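# Move one bottle from the cabinet onto the bench

## Task

Take exactly one bottle out of the cabinet and leave it standing upright on the bench, with the remaining two bottles still inside the cabinet.

## Robot and tools

ROBOT. Two arms, left_arm and right_arm, each on its own carriage on one shared floor track. left_rail carries left_arm and is always the one further toward +y; right_rail carries right_arm. Each base sits at x = 0, y = its carriage position_m, z = 0.04 m, facing +x. left_arm's fingers can fold: grip near the fingertip quarter of the pads, since nearer the palm narrow parts slip, and a fingertip jammed onto a surface folds almost silently. right_arm's fingers are rigid.

SCENE FRAME. Used in all results. The table top is z = 0, +z is up, +x is the way the arms face, +y is toward their left. The track runs along y at x = 0 and the table edge is at x = 0.17 m. Positions are in metres, orientation is a wxyz quaternion, and velocities are in m/s and rad/s. Printed hand poses can be off by a few cm at long reach.

GRIPPER AXES. The fingers point along the gripper's +z and close along its y. end_effector_position is the point between the closed pads; the fingertips sit roughly 33 mm past it (9 mm when fully open). A block sticks out about 10 cm toward the gripper's +x.

ROW FORMAT (execute_actions rows and move target). One list of 18 numbers, each in [-1, 1], always covering both arms: left dx, dy, dz, rx, ry, rz, left gripper position, force_limit, speed, then the same nine for the right arm.
- dx to rz are an OFFSET, not a pose. They count from that arm's Hand target as it was when the action or move began, and are expressed in that Hand target's own axes. 1.0 is 0.6 m, or 180 degrees for rx ry rz, which form a single rotation vector.
- Every row in one action counts from that same start. Sending the same offset again in a later action moves the arm further.
- All six pose numbers at 0 re-command the arm's current Hand target.
- Gripper position is absolute: +1 is open (140 mm), about -0.8 is pads touching, and -1 closes until blocked.
- force_limit runs from -1 (about 14 N) through 0 (40 N) to +1 (58 N). Faster closes squeeze harder.
- Gripper speed runs from -1 (about 30 mm/s) to +1 (250 mm/s). force_limit and speed both start at +1.
- To leave a gripper unchanged, send its last three numbers again; a 0 there is a real command.

execute_actions(actions, cameras). Actions run in order. Each action can hold:
- "rows": up to 15 rows, each applied for one 1/30 s step.
- "steps": 1 to 450, default 15, at least one per row. After the last row the arms keep heading to that row's target.
- "until": ends the action early on rail fields, or {"all":{"status":"ended"}} / {"any":{"status":"ended"}}. Numbers need a comparison such as ["<",0.5].
- Rail commands such as {"left_rail":{"position_m":x}}. position_m is ABSOLUTE along the track: left_rail -0.8 to 1.5, right_rail -1.5 to 0.8. Also speed_m_s (0.01 to 1) and acceleration_factor (0.1 to 1), or {"stop":true}.
- Any out-of-range value or unknown name refuses the whole call.
- To drive, send position_m, then an action with "until" {"<rail>":{"position_status":["!=","moving"]}}. Keep the carriages at least 0.78 m apart.
- A drive carries its arm in its current pose, and row targets ride along with the carriage. Let a carriage arrive before you aim its gripper at a scene point.
- Images come back only if "actions" is empty or "cameras" names them.

move(target, speed, blend, stop_force, zero, blocking, cameras). Drives straight gripper paths toward target, which is one 18-number row or up to 15 rows. Every row is an offset from the same starting Hand targets.
- speed: m/s, 0.002 to 3.2, default 0.25. Turning is limited to twice that in rad/s.
- blend: metres of corner rounding per target. The default 0 stops at each target.
- stop_force: 4 to 120 N. It ends an arm's path on push along its travel. Leave it out when backing away from a contact, and don't trust it while the gripper rotates.
- zero: re-zero before the move, default true.
- blocking=false returns early but is refused together with stop_force.
- The result adds a "move:" line (done, off_target, held, fault, moving...) and its limits. Paths ignore obstacles and the other arm.

OTHER TOOLS.
- wait(seconds 0 to 10) lets things run on.
- stop brakes a running move; it does not stop the rails.
- zoom_image(camera, region [x0,y0,x1,y1], at most 504 x 504 px) zooms the latest image. Cameras: cam_high, cam_low, cam_front, cam_side, cam_left_wrist, cam_right_wrist, all 896x504.
- zero_wrist_force(arm) re-zeroes the wrist sensor.
- finished_scene(scene = the current scene's number) ends the scene irreversibly. Call it only once the bottle stands on the bench and both arms are clear of it.

RESULTS.
- Hand target: the pose the next offsets start from.
- Joint positions: the rail in m, then six joints in rad.
- Joint torques and Wrist force/torque: the force is along the gripper's own axes, with a peak line since the last reading.
- object_status: 0 moving, 1 blocked while opening, 2 blocked while closing (a grip), 3 reached the target or pads met.
- position_measured is in counts: 3 open, about 139 = 60 mm, 230 pads met.
- Rail position_status: moving, done, contact_stop, time_out, stopped, stopped_with_arm, stopped_for_other_arm, stopped_for_other_carriage. position_answer: taken or not_taken.
- Watch for MOTOR HOT and fault lines.

CAUTIONS.
- Confirm a grip with object_status 2 before lifting.
- Ramp row offsets gradually; each +0.01 per row is about 0.18 m/s. Sudden starts shake parts loose.
- The arms are stiff: a target slightly past a firm contact can trigger a fault.
- About 150 N of outside force, or joint contact torque over its limit, stops the arm for 10 s. The wrist limits are about 42 N m, so hold bottles near their middle and avoid twisting.
- Never let the arms, grippers or carriages press against each other.
- Avoid swinging a path close to an arm's own base.
- Don't knock the cabinet or the other two bottles. Nothing may fall or be set off the table, onto the track or onto the strip beside it.
- Lower the bottle gently, upright, then release and back away.

Each tool is called after "Request:" in YAML: its name, and indented under it one key for each argument.

## Session

Request:
execute_actions:
  actions: []

Scene clock: 0.00 s.
left_arm: end_effector_position=(+0.3563, +1.0505, +0.5790) position_measured=3 object_status=3 end_effector_quat_wxyz=(+0.000, +0.000, +1.000, +0.000) | right_arm: end_effector_position=(+0.3563, -0.9830, +0.5790) position_measured=3 object_status=3 end_effector_quat_wxyz=(+0.000, +0.000, +1.000, +0.000)
Joint positions: left_arm=[0.972 -0.281 -2.157 1.821 -1.235 -1.571 -0.28] | right_arm=[-1.062 -0.281 -2.157 1.821 -1.235 -1.571 -0.28]
Joint velocities: within noise
Joint torques (N m): no reading
Wrist force (N): no reading
Wrist torque (N m): no reading
Wrist force, peak (N): no reading
Hand target: left_arm +0.3563, +1.0505, +0.5790; +0.000, +0.000, +1.000, +0.000 | right_arm +0.3563, -0.9830, +0.5790; +0.000, +0.000, +1.000, +0.000
Tool commands: left_gripper/position=+1.0 left_gripper/force_limit=+1.0 left_gripper/speed=+1.0 right_gripper/position=+1.0 right_gripper/force_limit=+1.0 right_gripper/speed=+1.0
left_rail: position_m=0.972 position_status=done
right_rail: position_m=-1.062 position_status=done

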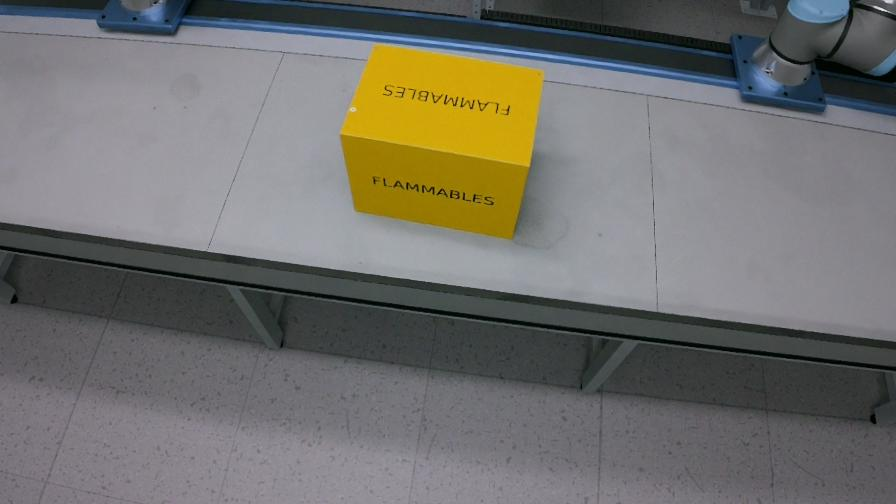

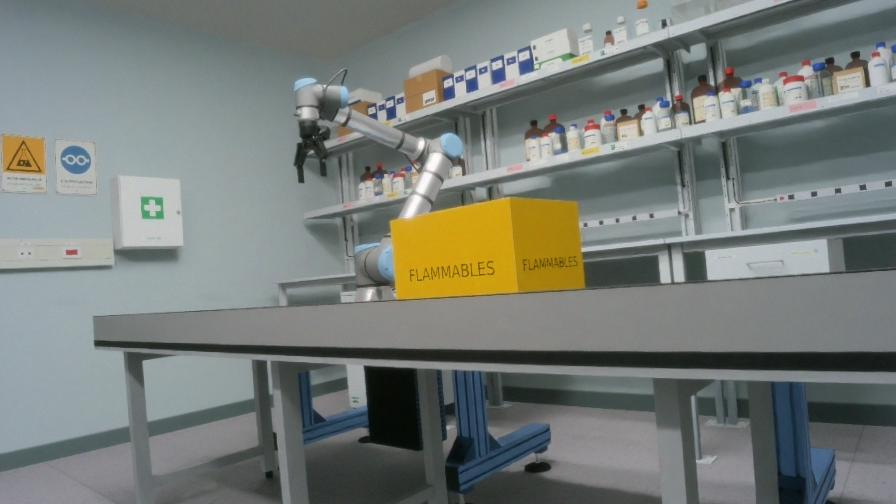

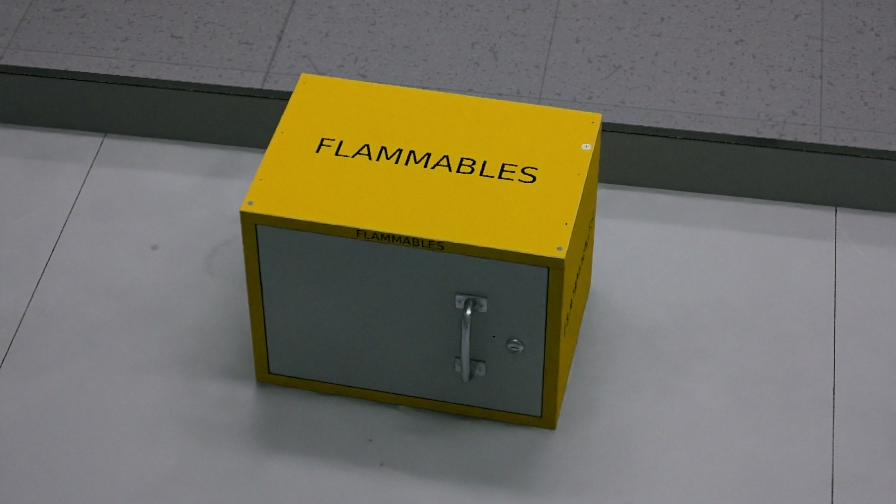

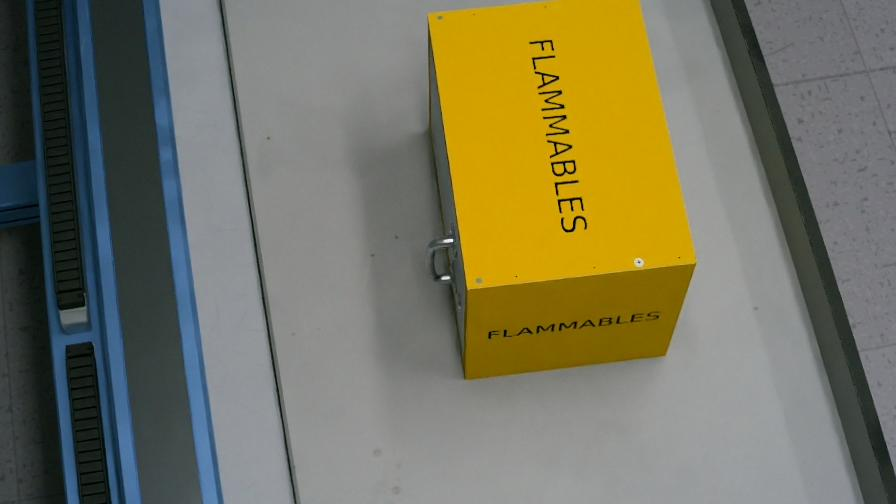

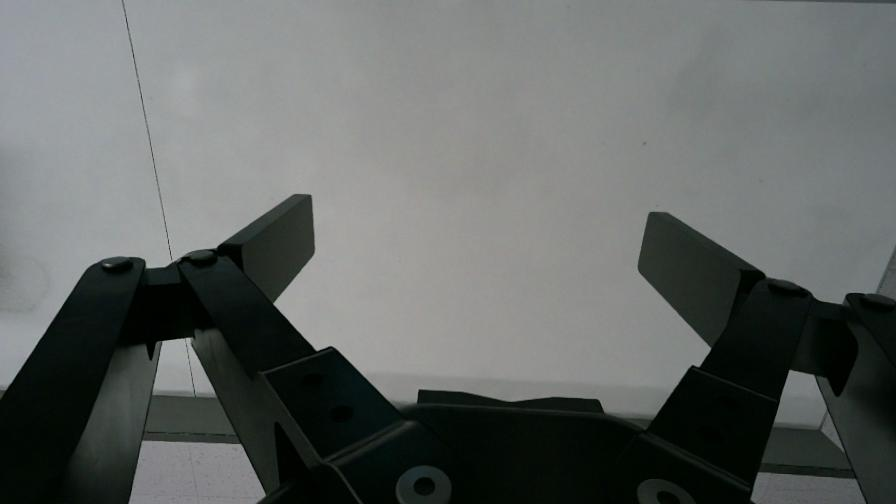

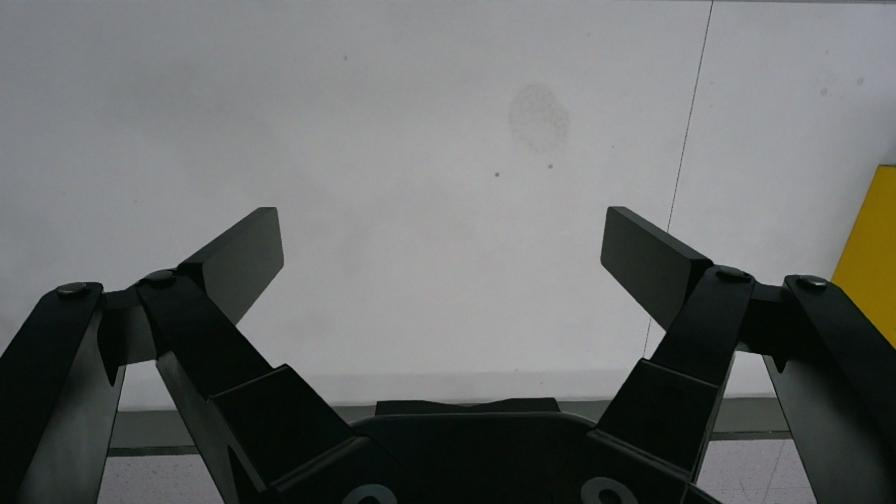

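Request:
execute_actions:
  actions:
    - {"right_rail":{"position_m":-0.55,"speed_m_s":0.5},"steps":150,"until":{"right_rail":{"position_status":["!=","moving"]}}}

Request:
move:
  target: [0,0,0,0,0,0,1,1,1,0.12,0,0.05,0,-0.36,0,1,1,1]
  cameras: ["all"]

Scene clock: 37.17 s.
left_arm: end_effector_position=(+0.3563, +1.0505, +0.5790) position_measured=3 object_status=3 end_effector_quat_wxyz=(+0.000, +0.000, +1.000, +0.000) | right_arm: end_effector_position=(+0.3563, -0.4714, +0.5790) position_measured=3 object_status=3 end_effector_quat_wxyz=(+0.000, +0.000, +1.000, +0.000)
Joint positions: left_arm=[0.972 -0.281 -2.157 1.821 -1.235 -1.571 -0.28] | right_arm=[-0.55 -0.281 -2.157 1.821 -1.235 -1.571 -0.28]
Joint torques (N m): left_arm=[-0.47 1.08 -51.86 -4.47 0.25 -0.03] | right_arm=[0.81 2.17 -47.15 -4.65 -0.35 0.45]
Wrist force (N): left_arm=[-0.4 0.1 -0.3] | right_arm=[-0.4 0.5 -0.1]
Wrist torque (N m): left_arm=[0.02 0.09 0.00] | right_arm=[0.11 0.08 0.00]
Wrist force, peak (N): left_arm=[-0.5 0.5 -0.1] | right_arm=[-0.3 2.8 0.3]
Hand target: left_arm +0.3563, +1.0505, +0.5790; +0.000, +0.000, +1.000, +0.000 | right_arm +0.3563, -0.4714, +0.5790; +0.000, +0.000, +1.000, +0.000
Tool commands: left_gripper/position=+1.0 left_gripper/force_limit=+1.0 left_gripper/speed=+1.0 right_gripper/position=+1.0 right_gripper/force_limit=+1.0 right_gripper/speed=+1.0
left_rail: position_m=0.972 position_status=done
right_rail: position_m=-0.550 speed_m_s=0.50 position_status=done

Scene clock: 40.83 s.
left_arm: end_effector_position=(+0.3563, +1.0505, +0.5790) position_measured=3 object_status=3 end_effector_quat_wxyz=(+0.000, +0.000, +1.000, +0.000) | right_arm: end_effector_position=(+0.2842, -0.4690, +0.5490) position_measured=3 object_status=3 end_effector_quat_wxyz=(+0.533, +0.073, +0.835, -0.116)
Joint positions: left_arm=[0.972 -0.281 -2.157 1.821 -1.235 -1.571 -0.28] | right_arm=[-0.55 0.061 -2.873 2.524 -2.349 -1.902 0.025]
Joint torques (N m): left_arm=[0.99 2.31 -51.89 -4.52 0.11 -0.45] | right_arm=[12.15 51.83 -34.82 -7.5 -2.68 3.21]
Wrist force (N): left_arm=[-0.1 0.1 -0.1] | right_arm=[-0.4 0.9 1.2]
Wrist torque (N m): left_arm=[0.03 0.02 0.00] | right_arm=[0.19 -0.32 -0.13]
Wrist force, peak (N): left_arm=[-0.6 0.4 -0.4] | right_arm=[-2.0 1.8 0.2]
Hand target: left_arm +0.3563, +1.0505, +0.5790; +0.000, +0.000, +1.000, +0.000 | right_arm +0.2843, -0.4714, +0.5490; +0.536, +0.000, +0.844, +0.000
Off the commanded pose: left_arm 0.000 m, 0 deg | right_arm 0.002 m, 16 deg.
left_rail: position_m=0.972 position_status=done
right_rail: position_m=-0.550 speed_m_s=0.50 position_status=done
move: off_target (right_arm)

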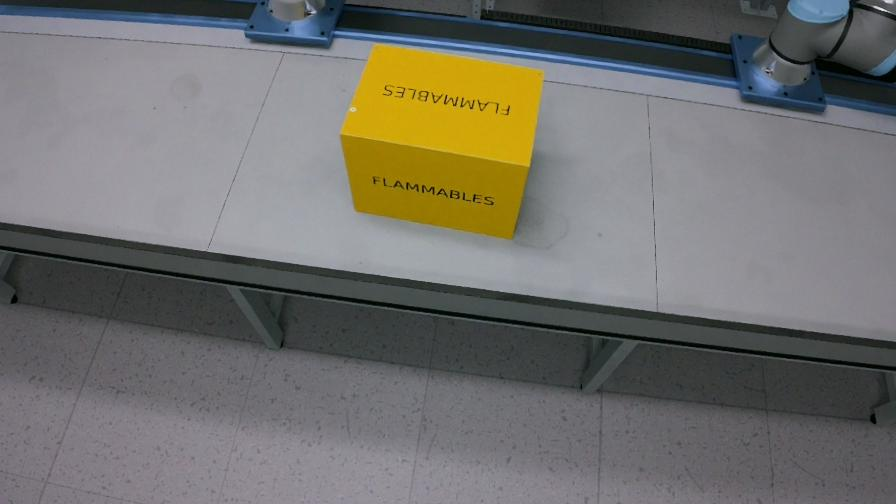

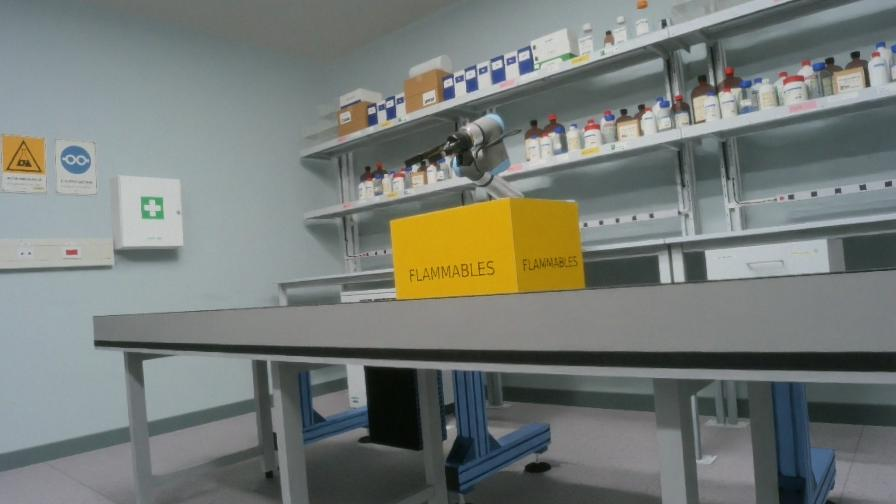

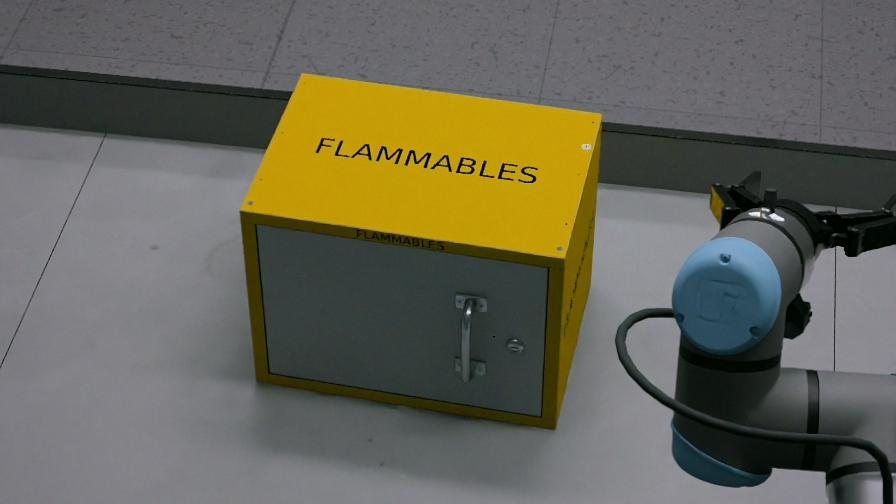

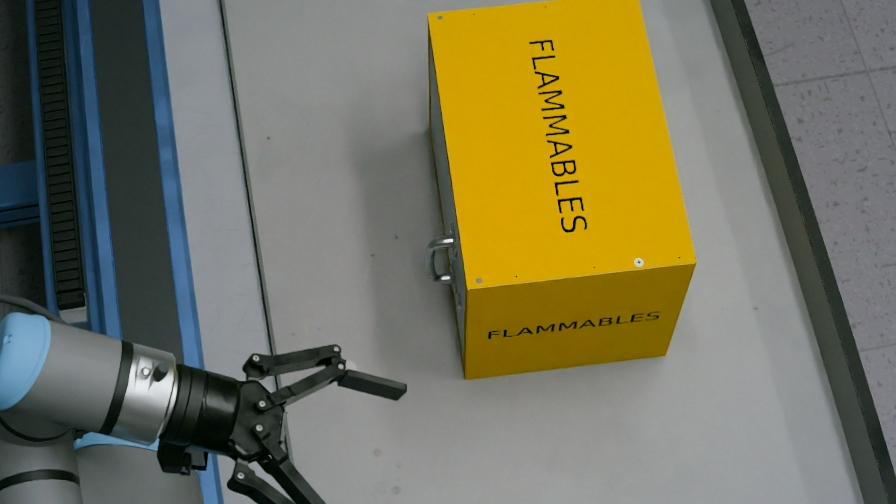

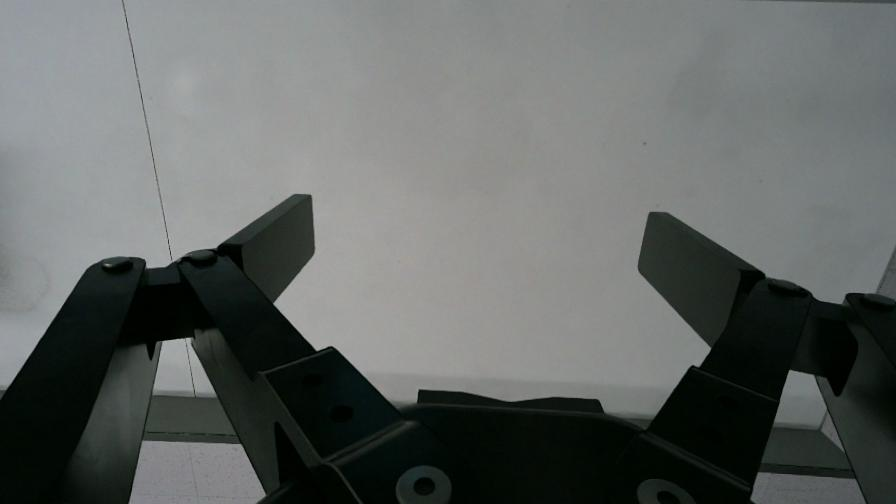

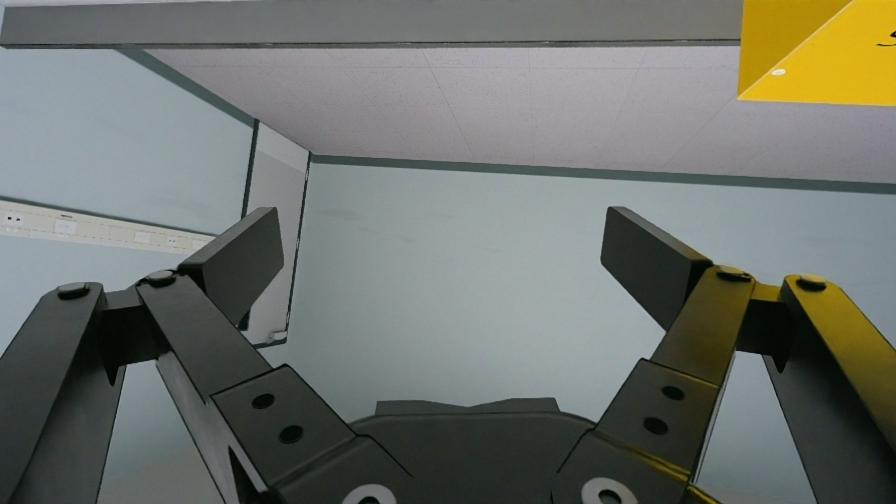

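Request:
execute_actions:
  actions:
    - {"right_rail":{"position_m":-0.8},"steps":150,"until":{"right_rail":{"position_status":["!=","moving"]}}}

Request:
move:
  target: [0,0,0,0,0,0,1,1,1,-0.03,0.75,-0.132,0.172,0,0.985,1,1,1]
  cameras: ["cam_front","cam_side","cam_right_wrist"]

Scene clock: 71.73 s.
left_arm: end_effector_position=(+0.3563, +1.0505, +0.5790) position_measured=3 object_status=3 end_effector_quat_wxyz=(+0.000, +0.000, +1.000, +0.000) | right_arm: end_effector_position=(+0.2842, -0.7190, +0.5490) position_measured=3 object_status=3 end_effector_quat_wxyz=(+0.535, +0.074, +0.834, -0.116)
Joint positions: left_arm=[0.972 -0.281 -2.157 1.821 -1.235 -1.571 -0.28] | right_arm=[-0.8 0.079 -2.868 2.527 -2.36 -1.918 0.033]
Joint torques (N m): left_arm=[0.42 3.81 -51.85 -4.78 0.43 -0.41] | right_arm=[11.47 51.26 -35.03 -7.56 -2.94 3.48]
Wrist force (N): left_arm=[-0.1 0.3 0.1] | right_arm=[-0.6 1.2 1.4]
Wrist torque (N m): left_arm=[0.06 0.02 0.00] | right_arm=[0.26 -0.28 -0.15]
Wrist force, peak (N): left_arm=[-0.8 0.4 -0.1] | right_arm=[-0.3 2.8 1.2]
Hand target: left_arm +0.3563, +1.0505, +0.5790; +0.000, +0.000, +1.000, +0.000 | right_arm +0.2843, -0.7214, +0.5490; +0.536, +0.000, +0.844, +0.000
Tool commands: left_gripper/position=+1.0 left_gripper/force_limit=+1.0 left_gripper/speed=+1.0 right_gripper/position=+1.0 right_gripper/force_limit=+1.0 right_gripper/speed=+1.0
Off the commanded pose: left_arm 0.000 m, 0 deg | right_arm 0.002 m, 16 deg.
left_rail: position_m=0.972 position_status=done
right_rail: position_m=-0.800 speed_m_s=0.50 position_status=done

Scene clock: 78.50 s.
left_arm: end_effector_position=(+0.3563, +1.0505, +0.5790) position_measured=3 object_status=3 end_effector_quat_wxyz=(+0.000, +0.000, +1.000, +0.000) | right_arm: end_effector_position=(+0.2203, -0.2714, +0.5990) position_measured=3 object_status=3 end_effector_quat_wxyz=(+0.000, +0.924, +0.000, +0.383)
Joint positions: left_arm=[0.972 -0.281 -2.157 1.821 -1.235 -1.571 -0.28] | right_arm=[-0.8 -1.197 -3.131 1.561 -0.351 -0.853 2.077]
Joint torques (N m): left_arm=[0.39 2.97 -52.61 -4.4 0.44 0.02] | right_arm=[12.02 72.9 -17.63 -2.74 4.44 4.05]
Wrist force (N): left_arm=[-0.1 -0.2 -0.2] | right_arm=[-0.4 -0.3 0.1]
Wrist torque (N m): left_arm=[-0.04 0.04 0.00] | right_arm=[-0.15 0.48 0.02]
Wrist force, peak (N): left_arm=[-0.2 0.7 0.0] | right_arm=[-0.6 2.7 1.1]
Hand target: left_arm +0.3563, +1.0505, +0.5790; +0.000, +0.000, +1.000, +0.000 | right_arm +0.2203, -0.2714, +0.5990; +0.000, +0.924, +0.000, +0.383
Off the commanded pose: left_arm 0.000 m, 0 deg | right_arm 0.000 m, 0 deg.
left_rail: position_m=0.972 position_status=done
right_rail: position_m=-0.800 speed_m_s=0.50 position_status=done
shoulder posture changed (right arm): the wrist came as close to joint 2's axis as it can, and the arm is now in the other of its two shoulder postures.
move: done
Images, in order (width x height): cam_front 896x504, cam_side 896x504, cam_right_wrist 896x504.

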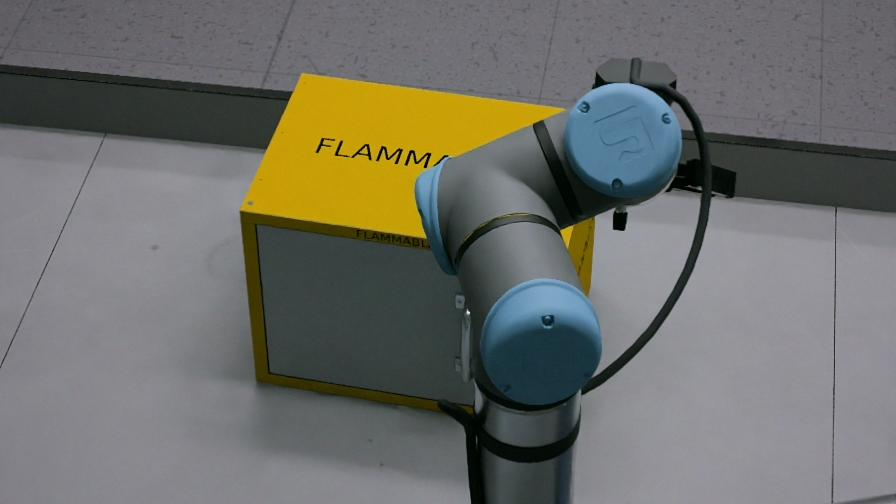

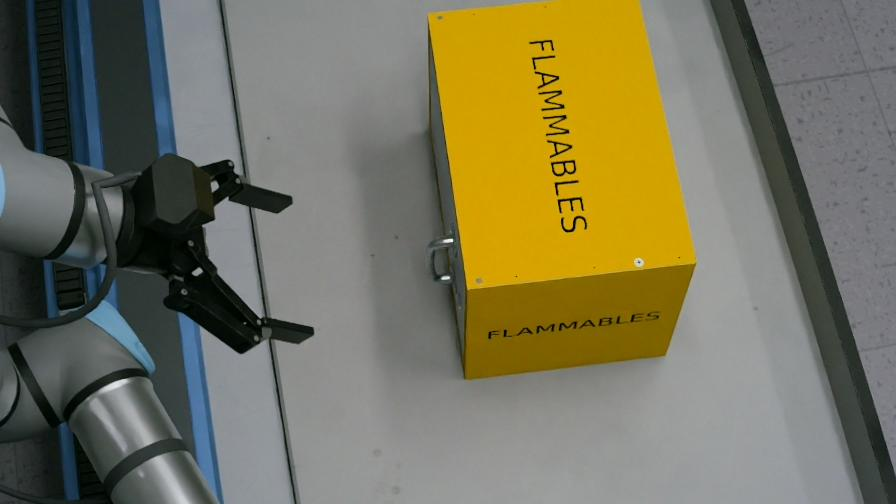

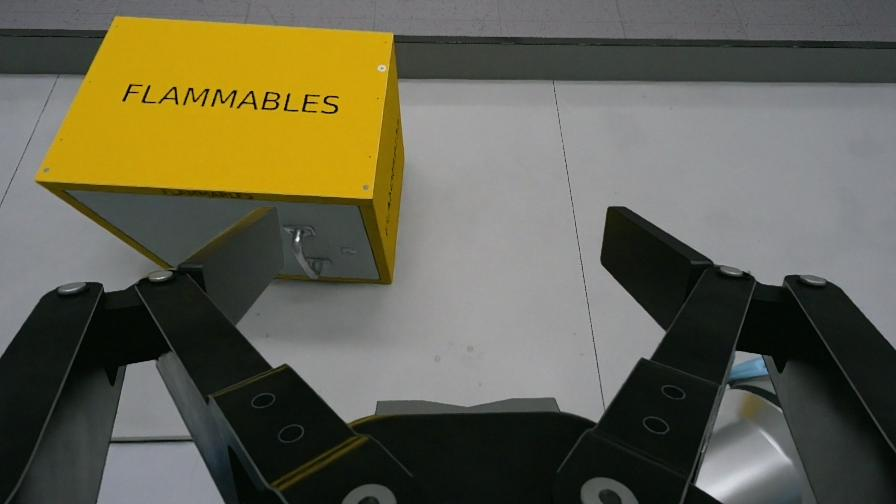

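Request:
zoom_image:
  camera: "cam_right_wrist"
  region: [230, 180, 430, 300]

Request:
zoom_image:
  camera: "cam_side"
  region: [380, 180, 540, 300]

Scaled by 2.520 from the camera's 896x504 image, which has a finer 1280x720 frame.

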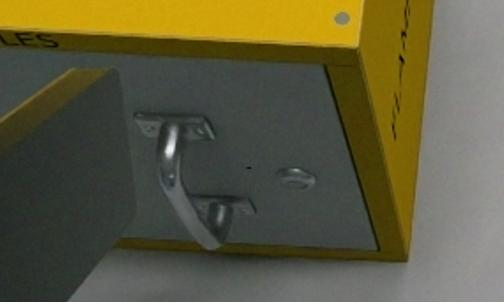

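Scaled by 3.150 from the camera's 896x504 image, which has a finer 1280x720 frame.

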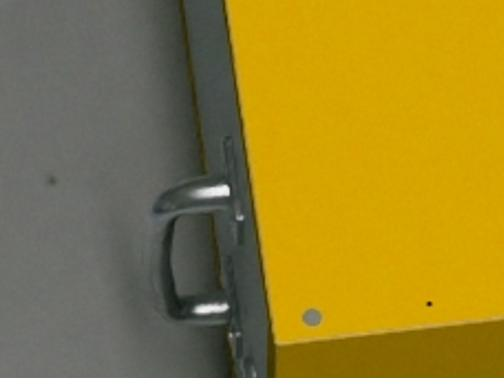

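Request:
move:
  target: [0,0,0,0,0,0,1,1,1,-0.464,-0.302,0.559,0.1056,0.247,-0.0436,-0.1,0,0]
  cameras: ["cam_front","cam_side","cam_right_wrist","cam_high"]

Scene clock: 131.53 s.
left_arm: end_effector_position=(+0.3563, +1.0505, +0.5790) position_measured=3 object_status=3 end_effector_quat_wxyz=(+0.000, +0.000, +1.000, +0.000) | right_arm: end_effector_position=(+0.2255, -0.2459, +0.5353) position_measured=141 object_status=3 end_effector_quat_wxyz=(-0.020, +0.901, +0.020, +0.434)
Joint positions: left_arm=[0.972 -0.281 -2.157 1.821 -1.235 -1.571 -0.28] | right_arm=[-0.8 -1.166 -3.29 1.696 -0.371 -0.741 2.108]
Joint torques (N m): left_arm=[1.48 1.71 -51.68 -4.48 0.47 0.04] | right_arm=[-8.74 99.1 -17.29 -2.7 -0.08 -2.02]
Wrist force (N): left_arm=[0.0 0.0 -0.4] | right_arm=[0.0 0.6 0.2]
Wrist torque (N m): left_arm=[0.00 0.00 0.00] | right_arm=[0.08 0.42 0.02]
Wrist force, peak (N): left_arm=[-0.5 0.4 -0.1] | right_arm=[-10.7 -2.9 9.8]
Hand target: left_arm +0.3563, +1.0505, +0.5790; +0.000, +0.000, +1.000, +0.000 | right_arm +0.2255, -0.2459, +0.5354; -0.020, +0.901, +0.020, +0.434 (not the last commanded pose)
Off the commanded pose: left_arm 0.000 m, 0 deg | right_arm 0.403 m, 42 deg.
left_rail: position_m=0.972 position_status=done
right_rail: position_m=-0.800 speed_m_s=0.50 position_status=done
move: held (right_arm; a check stopped the path); limits=held
pose unreachable (right arm): on one or more control steps of this call, first in action 0 (counted from 0), this arm could not follow its commanded pose, so it was not sent that pose on those steps. It may still have moved: this result reports where it is.
cause: moving toward the commanded pose would bring a part of the arm (just beyond joint 3 (shoulder lift)) too close to the robot's own body.
Images, in order (width x height): cam_high 896x504, cam_front 896x504, cam_side 896x504, cam_right_wrist 896x504.

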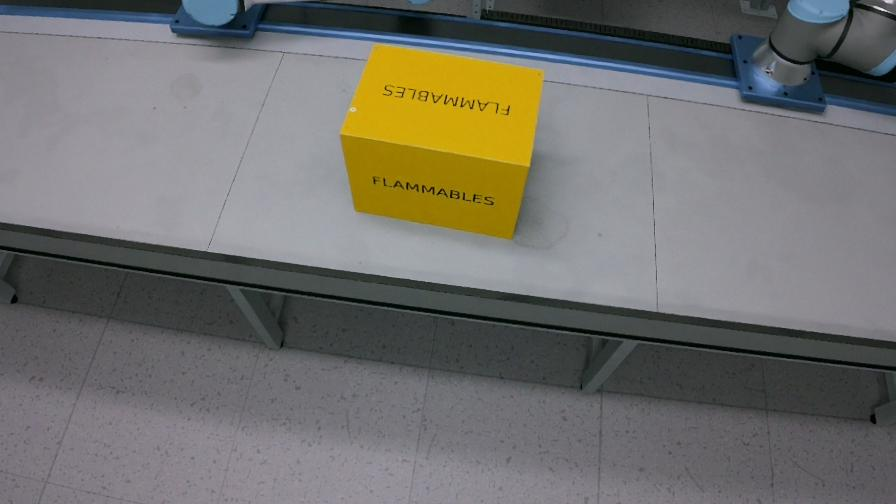

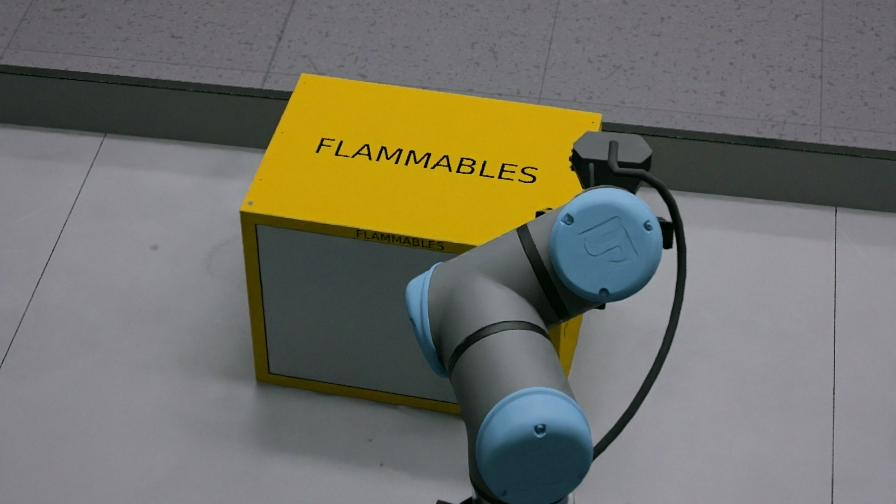

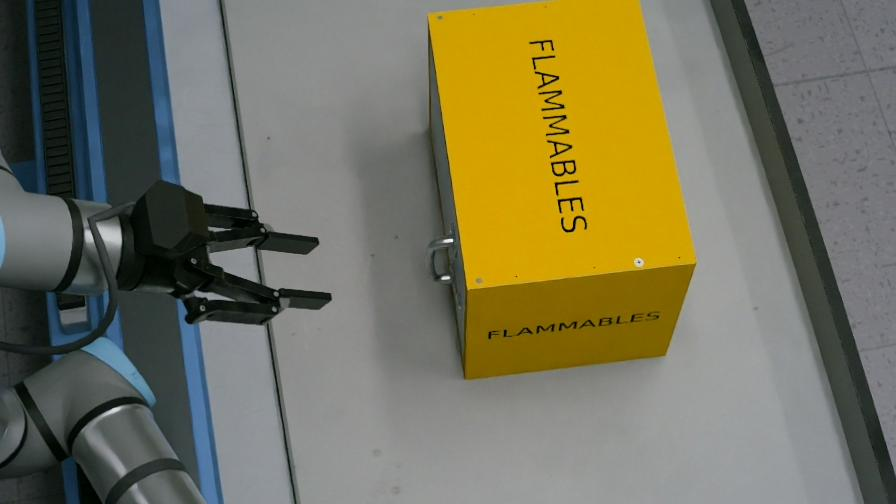

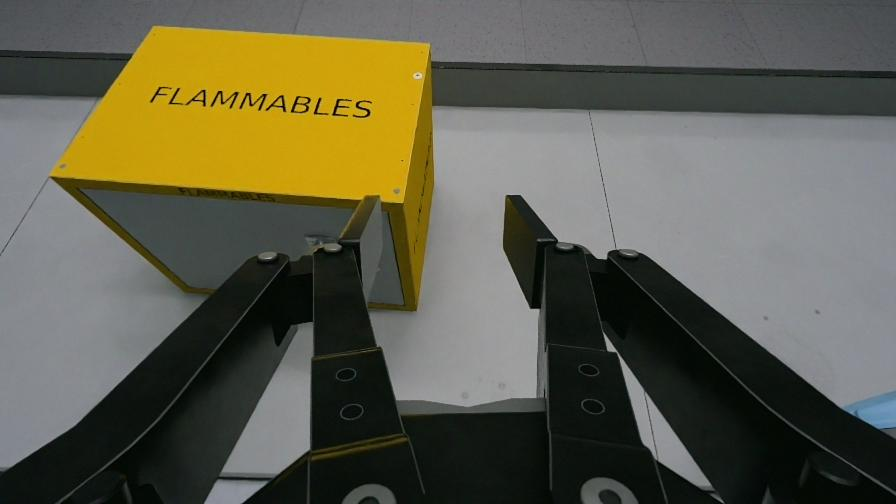

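Request:
move:
  target: [0,0,0,0,0,0,1,1,1,0.21,0.8,0.014,0,0,0,-0.1,0,0]

Request:
move:
  target: [0,0,0,0,0,0,1,1,1,0.21,0.8,0.014,0,0,0,-0.1,0,0]

Scene clock: 167.27 s.
left_arm: end_effector_position=(+0.3563, +1.0505, +0.5790) position_measured=3 object_status=3 end_effector_quat_wxyz=(+0.000, +0.000, +1.000, +0.000) | right_arm: end_effector_position=(+0.3370, -0.7206, +0.6200) position_measured=141 object_status=3 end_effector_quat_wxyz=(+0.088, +0.920, -0.031, +0.382) end_effector_velocity=(+0.000, -0.001, -0.001) end_effector_angular_velocity=(-0.002, +0.000, -0.002)
Joint positions: left_arm=[0.972 -0.281 -2.157 1.821 -1.235 -1.571 -0.28] | right_arm=[-0.8 -0.611 -2.741 2.162 -1.766 -1.321 2.7]
Joint velocities: left_arm=[within noise] | right_arm=[0 0.004 0.001 0.002 -0.004 -0.005 0.002]
Joint torques (N m): left_arm=[1.4 3.13 -51.62 -4.47 0.33 -0.01] | right_arm=[6.39 52.48 -32.65 -8.62 -1.5 3.38]
Wrist force (N): left_arm=[-0.3 0.0 -0.2] | right_arm=[-0.3 0.3 -0.2]
Wrist torque (N m): left_arm=[0.00 0.06 0.00] | right_arm=[-0.04 0.42 -0.01]
Wrist force, peak (N): left_arm=[-0.8 0.1 -0.4] | right_arm=[-0.6 -2.2 0.2]
Hand target: left_arm +0.3563, +1.0505, +0.5790; +0.000, +0.000, +1.000, +0.000 | right_arm +0.3357, -0.7225, +0.6198; -0.020, +0.901, +0.020, +0.434
Off the commanded pose: left_arm 0.000 m, 0 deg | right_arm 0.002 m, 15 deg.
left_rail: position_m=0.972 position_status=done
right_rail: position_m=-0.800 speed_m_s=0.50 position_status=done
move: off_target (right_arm)

Scene clock: 169.87 s.
left_arm: end_effector_position=(+0.3563, +1.0505, +0.5790) position_measured=3 object_status=3 end_effector_quat_wxyz=(+0.000, +0.000, +1.000, +0.000) | right_arm: end_effector_position=(+0.4458, -1.1989, +0.7043) position_measured=141 object_status=3 end_effector_quat_wxyz=(-0.020, +0.901, +0.020, +0.434)
Joint positions: left_arm=[0.972 -0.281 -2.157 1.821 -1.235 -1.571 -0.28] | right_arm=[-0.8 -1.557 -1.996 1.739 -1.247 -0.674 1.509]
Joint torques (N m): left_arm=[0.33 3.88 -52.18 -4.12 0.38 0.01] | right_arm=[10.01 1.96 -59.87 -7.62 5.15 3.32]
Wrist force (N): left_arm=[-0.2 0.1 -0.2] | right_arm=[0.3 -0.1 0.4]
Wrist torque (N m): left_arm=[0.01 0.05 0.00] | right_arm=[-0.11 0.26 0.03]
Wrist force, peak (N): left_arm=[-0.2 0.0 -0.8] | right_arm=[0.1 3.4 0.4]
Hand target: left_arm +0.3563, +1.0505, +0.5790; +0.000, +0.000, +1.000, +0.000 | right_arm +0.4459, -1.1990, +0.7043; -0.020, +0.901, +0.020, +0.434
Off the commanded pose: left_arm 0.000 m, 0 deg | right_arm 0.000 m, 0 deg.
left_rail: position_m=0.972 position_status=done
right_rail: position_m=-0.800 speed_m_s=0.50 position_status=done
shoulder posture changed (right arm): the wrist came as close to joint 2's axis as it can, and the arm is now in the other of its two shoulder postures.
move: done

Request:
move:
  target: [0,0,0,0,0,0,1,1,1,0.26,-0.637,0.477,0,0,0,-0.1,0,0]
  speed: 0.35

Request:
move:
  target: [0,0,0,0,0,0,1,1,1,-0.58,-0.951,-0.433,0,0,0,-0.1,0,0]
  speed: 0.35

Scene clock: 180.83 s.
left_arm: end_effector_position=(+0.3563, +1.0505, +0.5790) position_measured=3 object_status=3 end_effector_quat_wxyz=(+0.000, +0.000, +1.000, +0.000) | right_arm: end_effector_position=(+0.7464, -0.7995, +0.6550) position_measured=141 object_status=3 end_effector_quat_wxyz=(-0.020, +0.901, +0.020, +0.434)
Joint positions: left_arm=[0.972 -0.281 -2.157 1.821 -1.235 -1.571 -0.28] | right_arm=[-0.8 -0.407 -1.908 1.945 -2.448 -1.206 2.856]
Joint torques (N m): left_arm=[1.13 3.14 -52.25 -4.9 0.49 -0.03] | right_arm=[9.89 -11.05 -61.78 -8.66 -1.88 3.64]
Wrist force (N): left_arm=[-0.4 -0.3 0.2] | right_arm=[0.0 0.5 -0.4]
Wrist torque (N m): left_arm=[-0.06 0.09 0.00] | right_arm=[0.07 0.40 0.03]
Wrist force, peak (N): left_arm=[-0.7 0.5 -0.2] | right_arm=[1.7 -3.8 1.7]
Hand target: left_arm +0.3563, +1.0505, +0.5790; +0.000, +0.000, +1.000, +0.000 | right_arm +0.7464, -0.7995, +0.6550; -0.020, +0.901, +0.020, +0.434
Off the commanded pose: left_arm 0.000 m, 0 deg | right_arm 0.000 m, 0 deg.
left_rail: position_m=0.972 position_status=done
right_rail: position_m=-0.800 speed_m_s=0.50 position_status=done
move: done

Scene clock: 183.60 s.
left_arm: end_effector_position=(+0.3563, +1.0505, +0.5790) position_measured=3 object_status=3 end_effector_quat_wxyz=(+0.000, +0.000, +1.000, +0.000) | right_arm: end_effector_position=(+0.2970, -0.2498, +0.5553) position_measured=141 object_status=3 end_effector_quat_wxyz=(-0.020, +0.901, +0.020, +0.434)
Joint positions: left_arm=[0.972 -0.281 -2.157 1.821 -1.235 -1.571 -0.28] | right_arm=[-0.8 1.18 -1.84 2.02 -2.257 -2.348 4.066]
Joint torques (N m): left_arm=[0.5 3.81 -52.73 -4.68 0.38 0.11] | right_arm=[14.36 -13.12 -61.64 -2.36 -4.83 2.84]
Wrist force (N): left_arm=[-0.5 0.1 0.2] | right_arm=[-0.1 -0.1 0.9]
Wrist torque (N m): left_arm=[0.02 0.13 0.00] | right_arm=[-0.09 0.41 0.00]
Wrist force, peak (N): left_arm=[-0.5 -0.2 -0.6] | right_arm=[1.0 4.3 1.2]
Hand target: left_arm +0.3563, +1.0505, +0.5790; +0.000, +0.000, +1.000, +0.000 | right_arm +0.2970, -0.2498, +0.5553; -0.020, +0.901, +0.020, +0.434
Off the commanded pose: left_arm 0.000 m, 0 deg | right_arm 0.000 m, 0 deg.
left_rail: position_m=0.972 position_status=done
right_rail: position_m=-0.800 speed_m_s=0.50 position_status=done
move: done

Request:
move:
  target: [0,0,0,0,0,0,1,1,1,-0.561,-0.243,0.342,0.0888,0.2118,-0.0374,-0.1,0,0]
  cameras: ["cam_front","cam_side","cam_right_wrist"]

Scene clock: 193.70 s.
left_arm: end_effector_position=(+0.3563, +1.0505, +0.5790) position_measured=3 object_status=3 end_effector_quat_wxyz=(+0.000, +0.000, +1.000, +0.000) | right_arm: end_effector_position=(+0.2442, -0.1196, +0.2060) position_measured=141 object_status=3 end_effector_quat_wxyz=(-0.096, +0.748, +0.104, +0.649)
Joint positions: left_arm=[0.972 -0.281 -2.157 1.821 -1.235 -1.571 -0.28] | right_arm=[-0.8 1.406 -0.884 2.21 -4.153 -2.671 3.432]
Joint torques (N m): left_arm=[-0.67 3.01 -52.55 -4.56 0.69 0.19] | right_arm=[-10.42 -82.21 -2.02 -0.23 -3.58 3.35]
Wrist force (N): left_arm=[-0.6 0.1 -0.1] | right_arm=[0.3 -0.2 0.7]
Wrist torque (N m): left_arm=[0.02 0.15 0.00] | right_arm=[-0.23 0.57 0.11]
Wrist force, peak (N): left_arm=[-0.5 0.0 -0.6] | right_arm=[-12.7 6.8 -1.0]
Hand target: left_arm +0.3563, +1.0505, +0.5790; +0.000, +0.000, +1.000, +0.000 | right_arm +0.2442, -0.1196, +0.2060; -0.096, +0.748, +0.104, +0.648 (not the last commanded pose)
Off the commanded pose: left_arm 0.000 m, 0 deg | right_arm 0.044 m, 9 deg.
left_rail: position_m=0.972 position_status=done
right_rail: position_m=-0.800 speed_m_s=0.50 position_status=done
move: held (right_arm; a check stopped the path); limits=held
pose unreachable (right arm): on one or more control steps of this call, first in action 0 (counted from 0), this arm could not follow its commanded pose, so it was not sent that pose on those steps. It may still have moved: this result reports where it is.
cause: moving toward the commanded pose would bring a part of the arm (just beyond joint 5 (wrist 1)) too close to the robot's own body.
Images, in order (width x height): cam_front 896x504, cam_side 896x504, cam_right_wrist 896x504.

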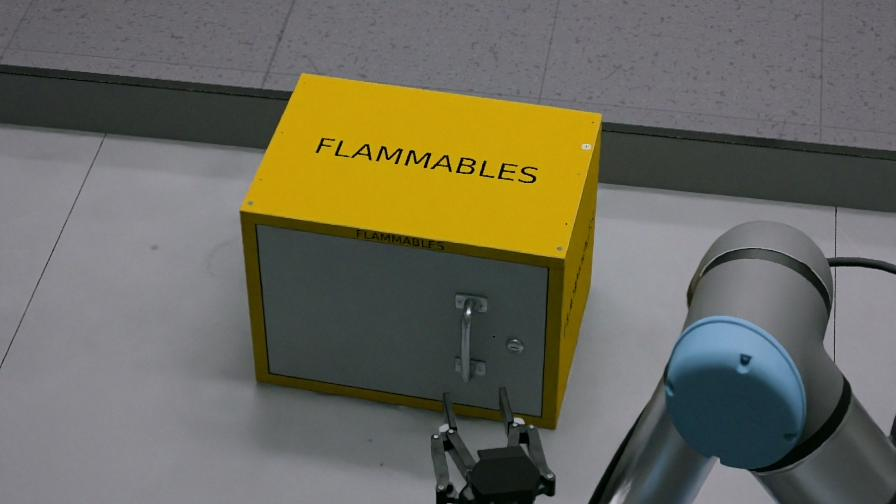

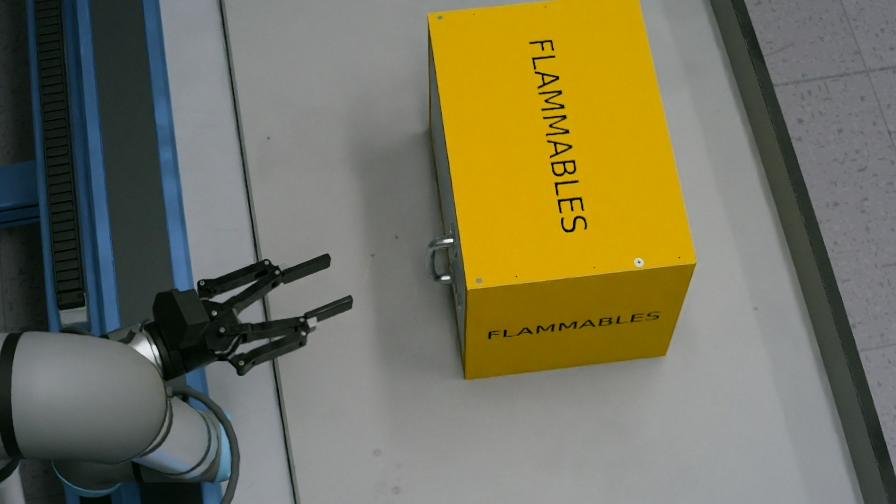

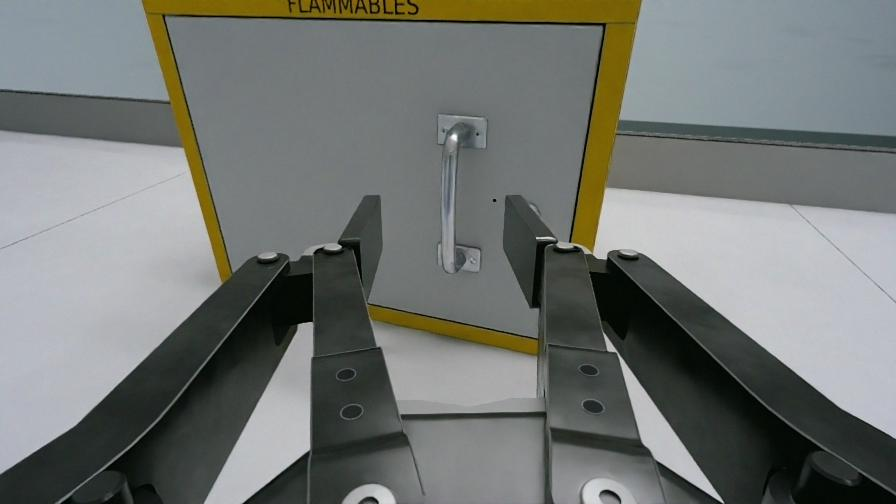

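Request:
move:
  target: [0,0,0,0,0,0,1,1,1,0.005,0.0,0.19,0,0,0,-0.1,0,0]
  speed: 0.15
  cameras: ["cam_front","cam_side","cam_right_wrist"]

Scene clock: 209.43 s.
left_arm: end_effector_position=(+0.3563, +1.0505, +0.5790) position_measured=3 object_status=3 end_effector_quat_wxyz=(+0.000, +0.000, +1.000, +0.000) | right_arm: end_effector_position=(+0.3528, -0.0878, +0.1930) position_measured=141 object_status=3 end_effector_quat_wxyz=(-0.096, +0.748, +0.104, +0.648)
Joint positions: left_arm=[0.972 -0.281 -2.157 1.821 -1.235 -1.571 -0.28] | right_arm=[-0.8 1.238 -0.835 2.135 -4.201 -2.509 3.345]
Joint torques (N m): left_arm=[-2.27 4.39 -51.79 -4.54 0.71 0.12] | right_arm=[-5.53 -60.87 -27.73 -5.5 1.66 -2.88]
Wrist force (N): left_arm=[-0.1 0.0 0.1] | right_arm=[0.9 -0.3 0.4]
Wrist torque (N m): left_arm=[-0.02 0.04 0.00] | right_arm=[-0.18 0.40 0.25]
Wrist force, peak (N): left_arm=[-0.6 0.2 -0.5] | right_arm=[0.7 0.1 2.3]
Hand target: left_arm +0.3563, +1.0505, +0.5790; +0.000, +0.000, +1.000, +0.000 | right_arm +0.3529, -0.0878, +0.1930; -0.096, +0.748, +0.104, +0.648
Off the commanded pose: left_arm 0.000 m, 0 deg | right_arm 0.000 m, 0 deg.
left_rail: position_m=0.972 position_status=done
right_rail: position_m=-0.800 speed_m_s=0.50 position_status=done
move: done
Images, in order (width x height): cam_front 896x504, cam_side 896x504, cam_right_wrist 896x504.

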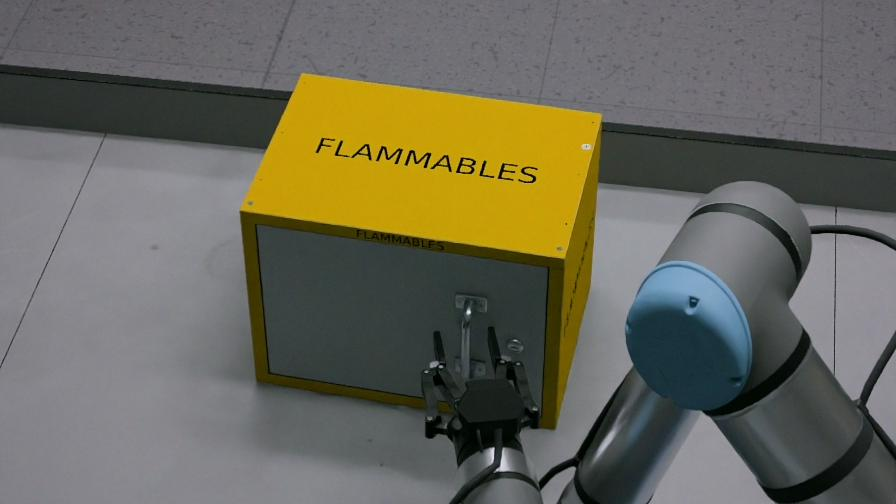

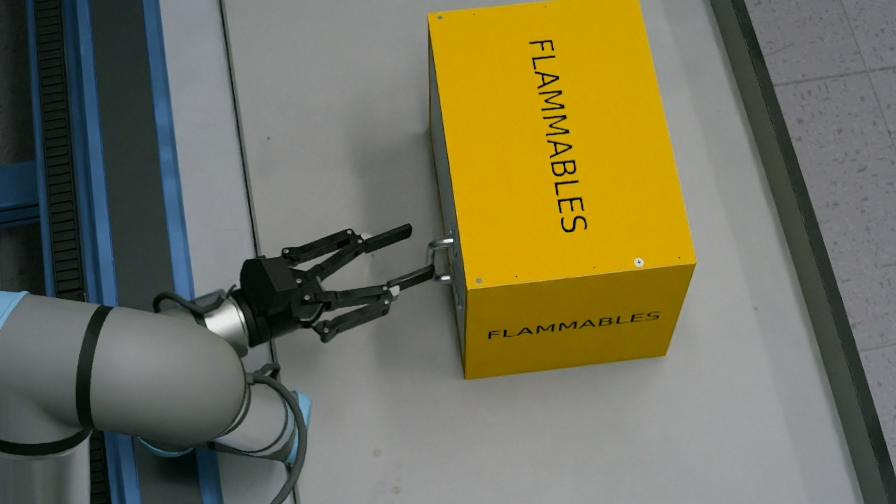

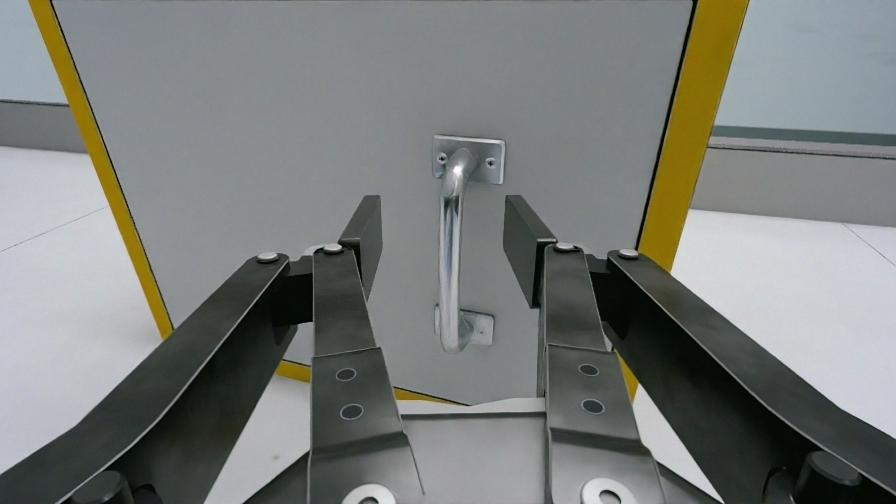

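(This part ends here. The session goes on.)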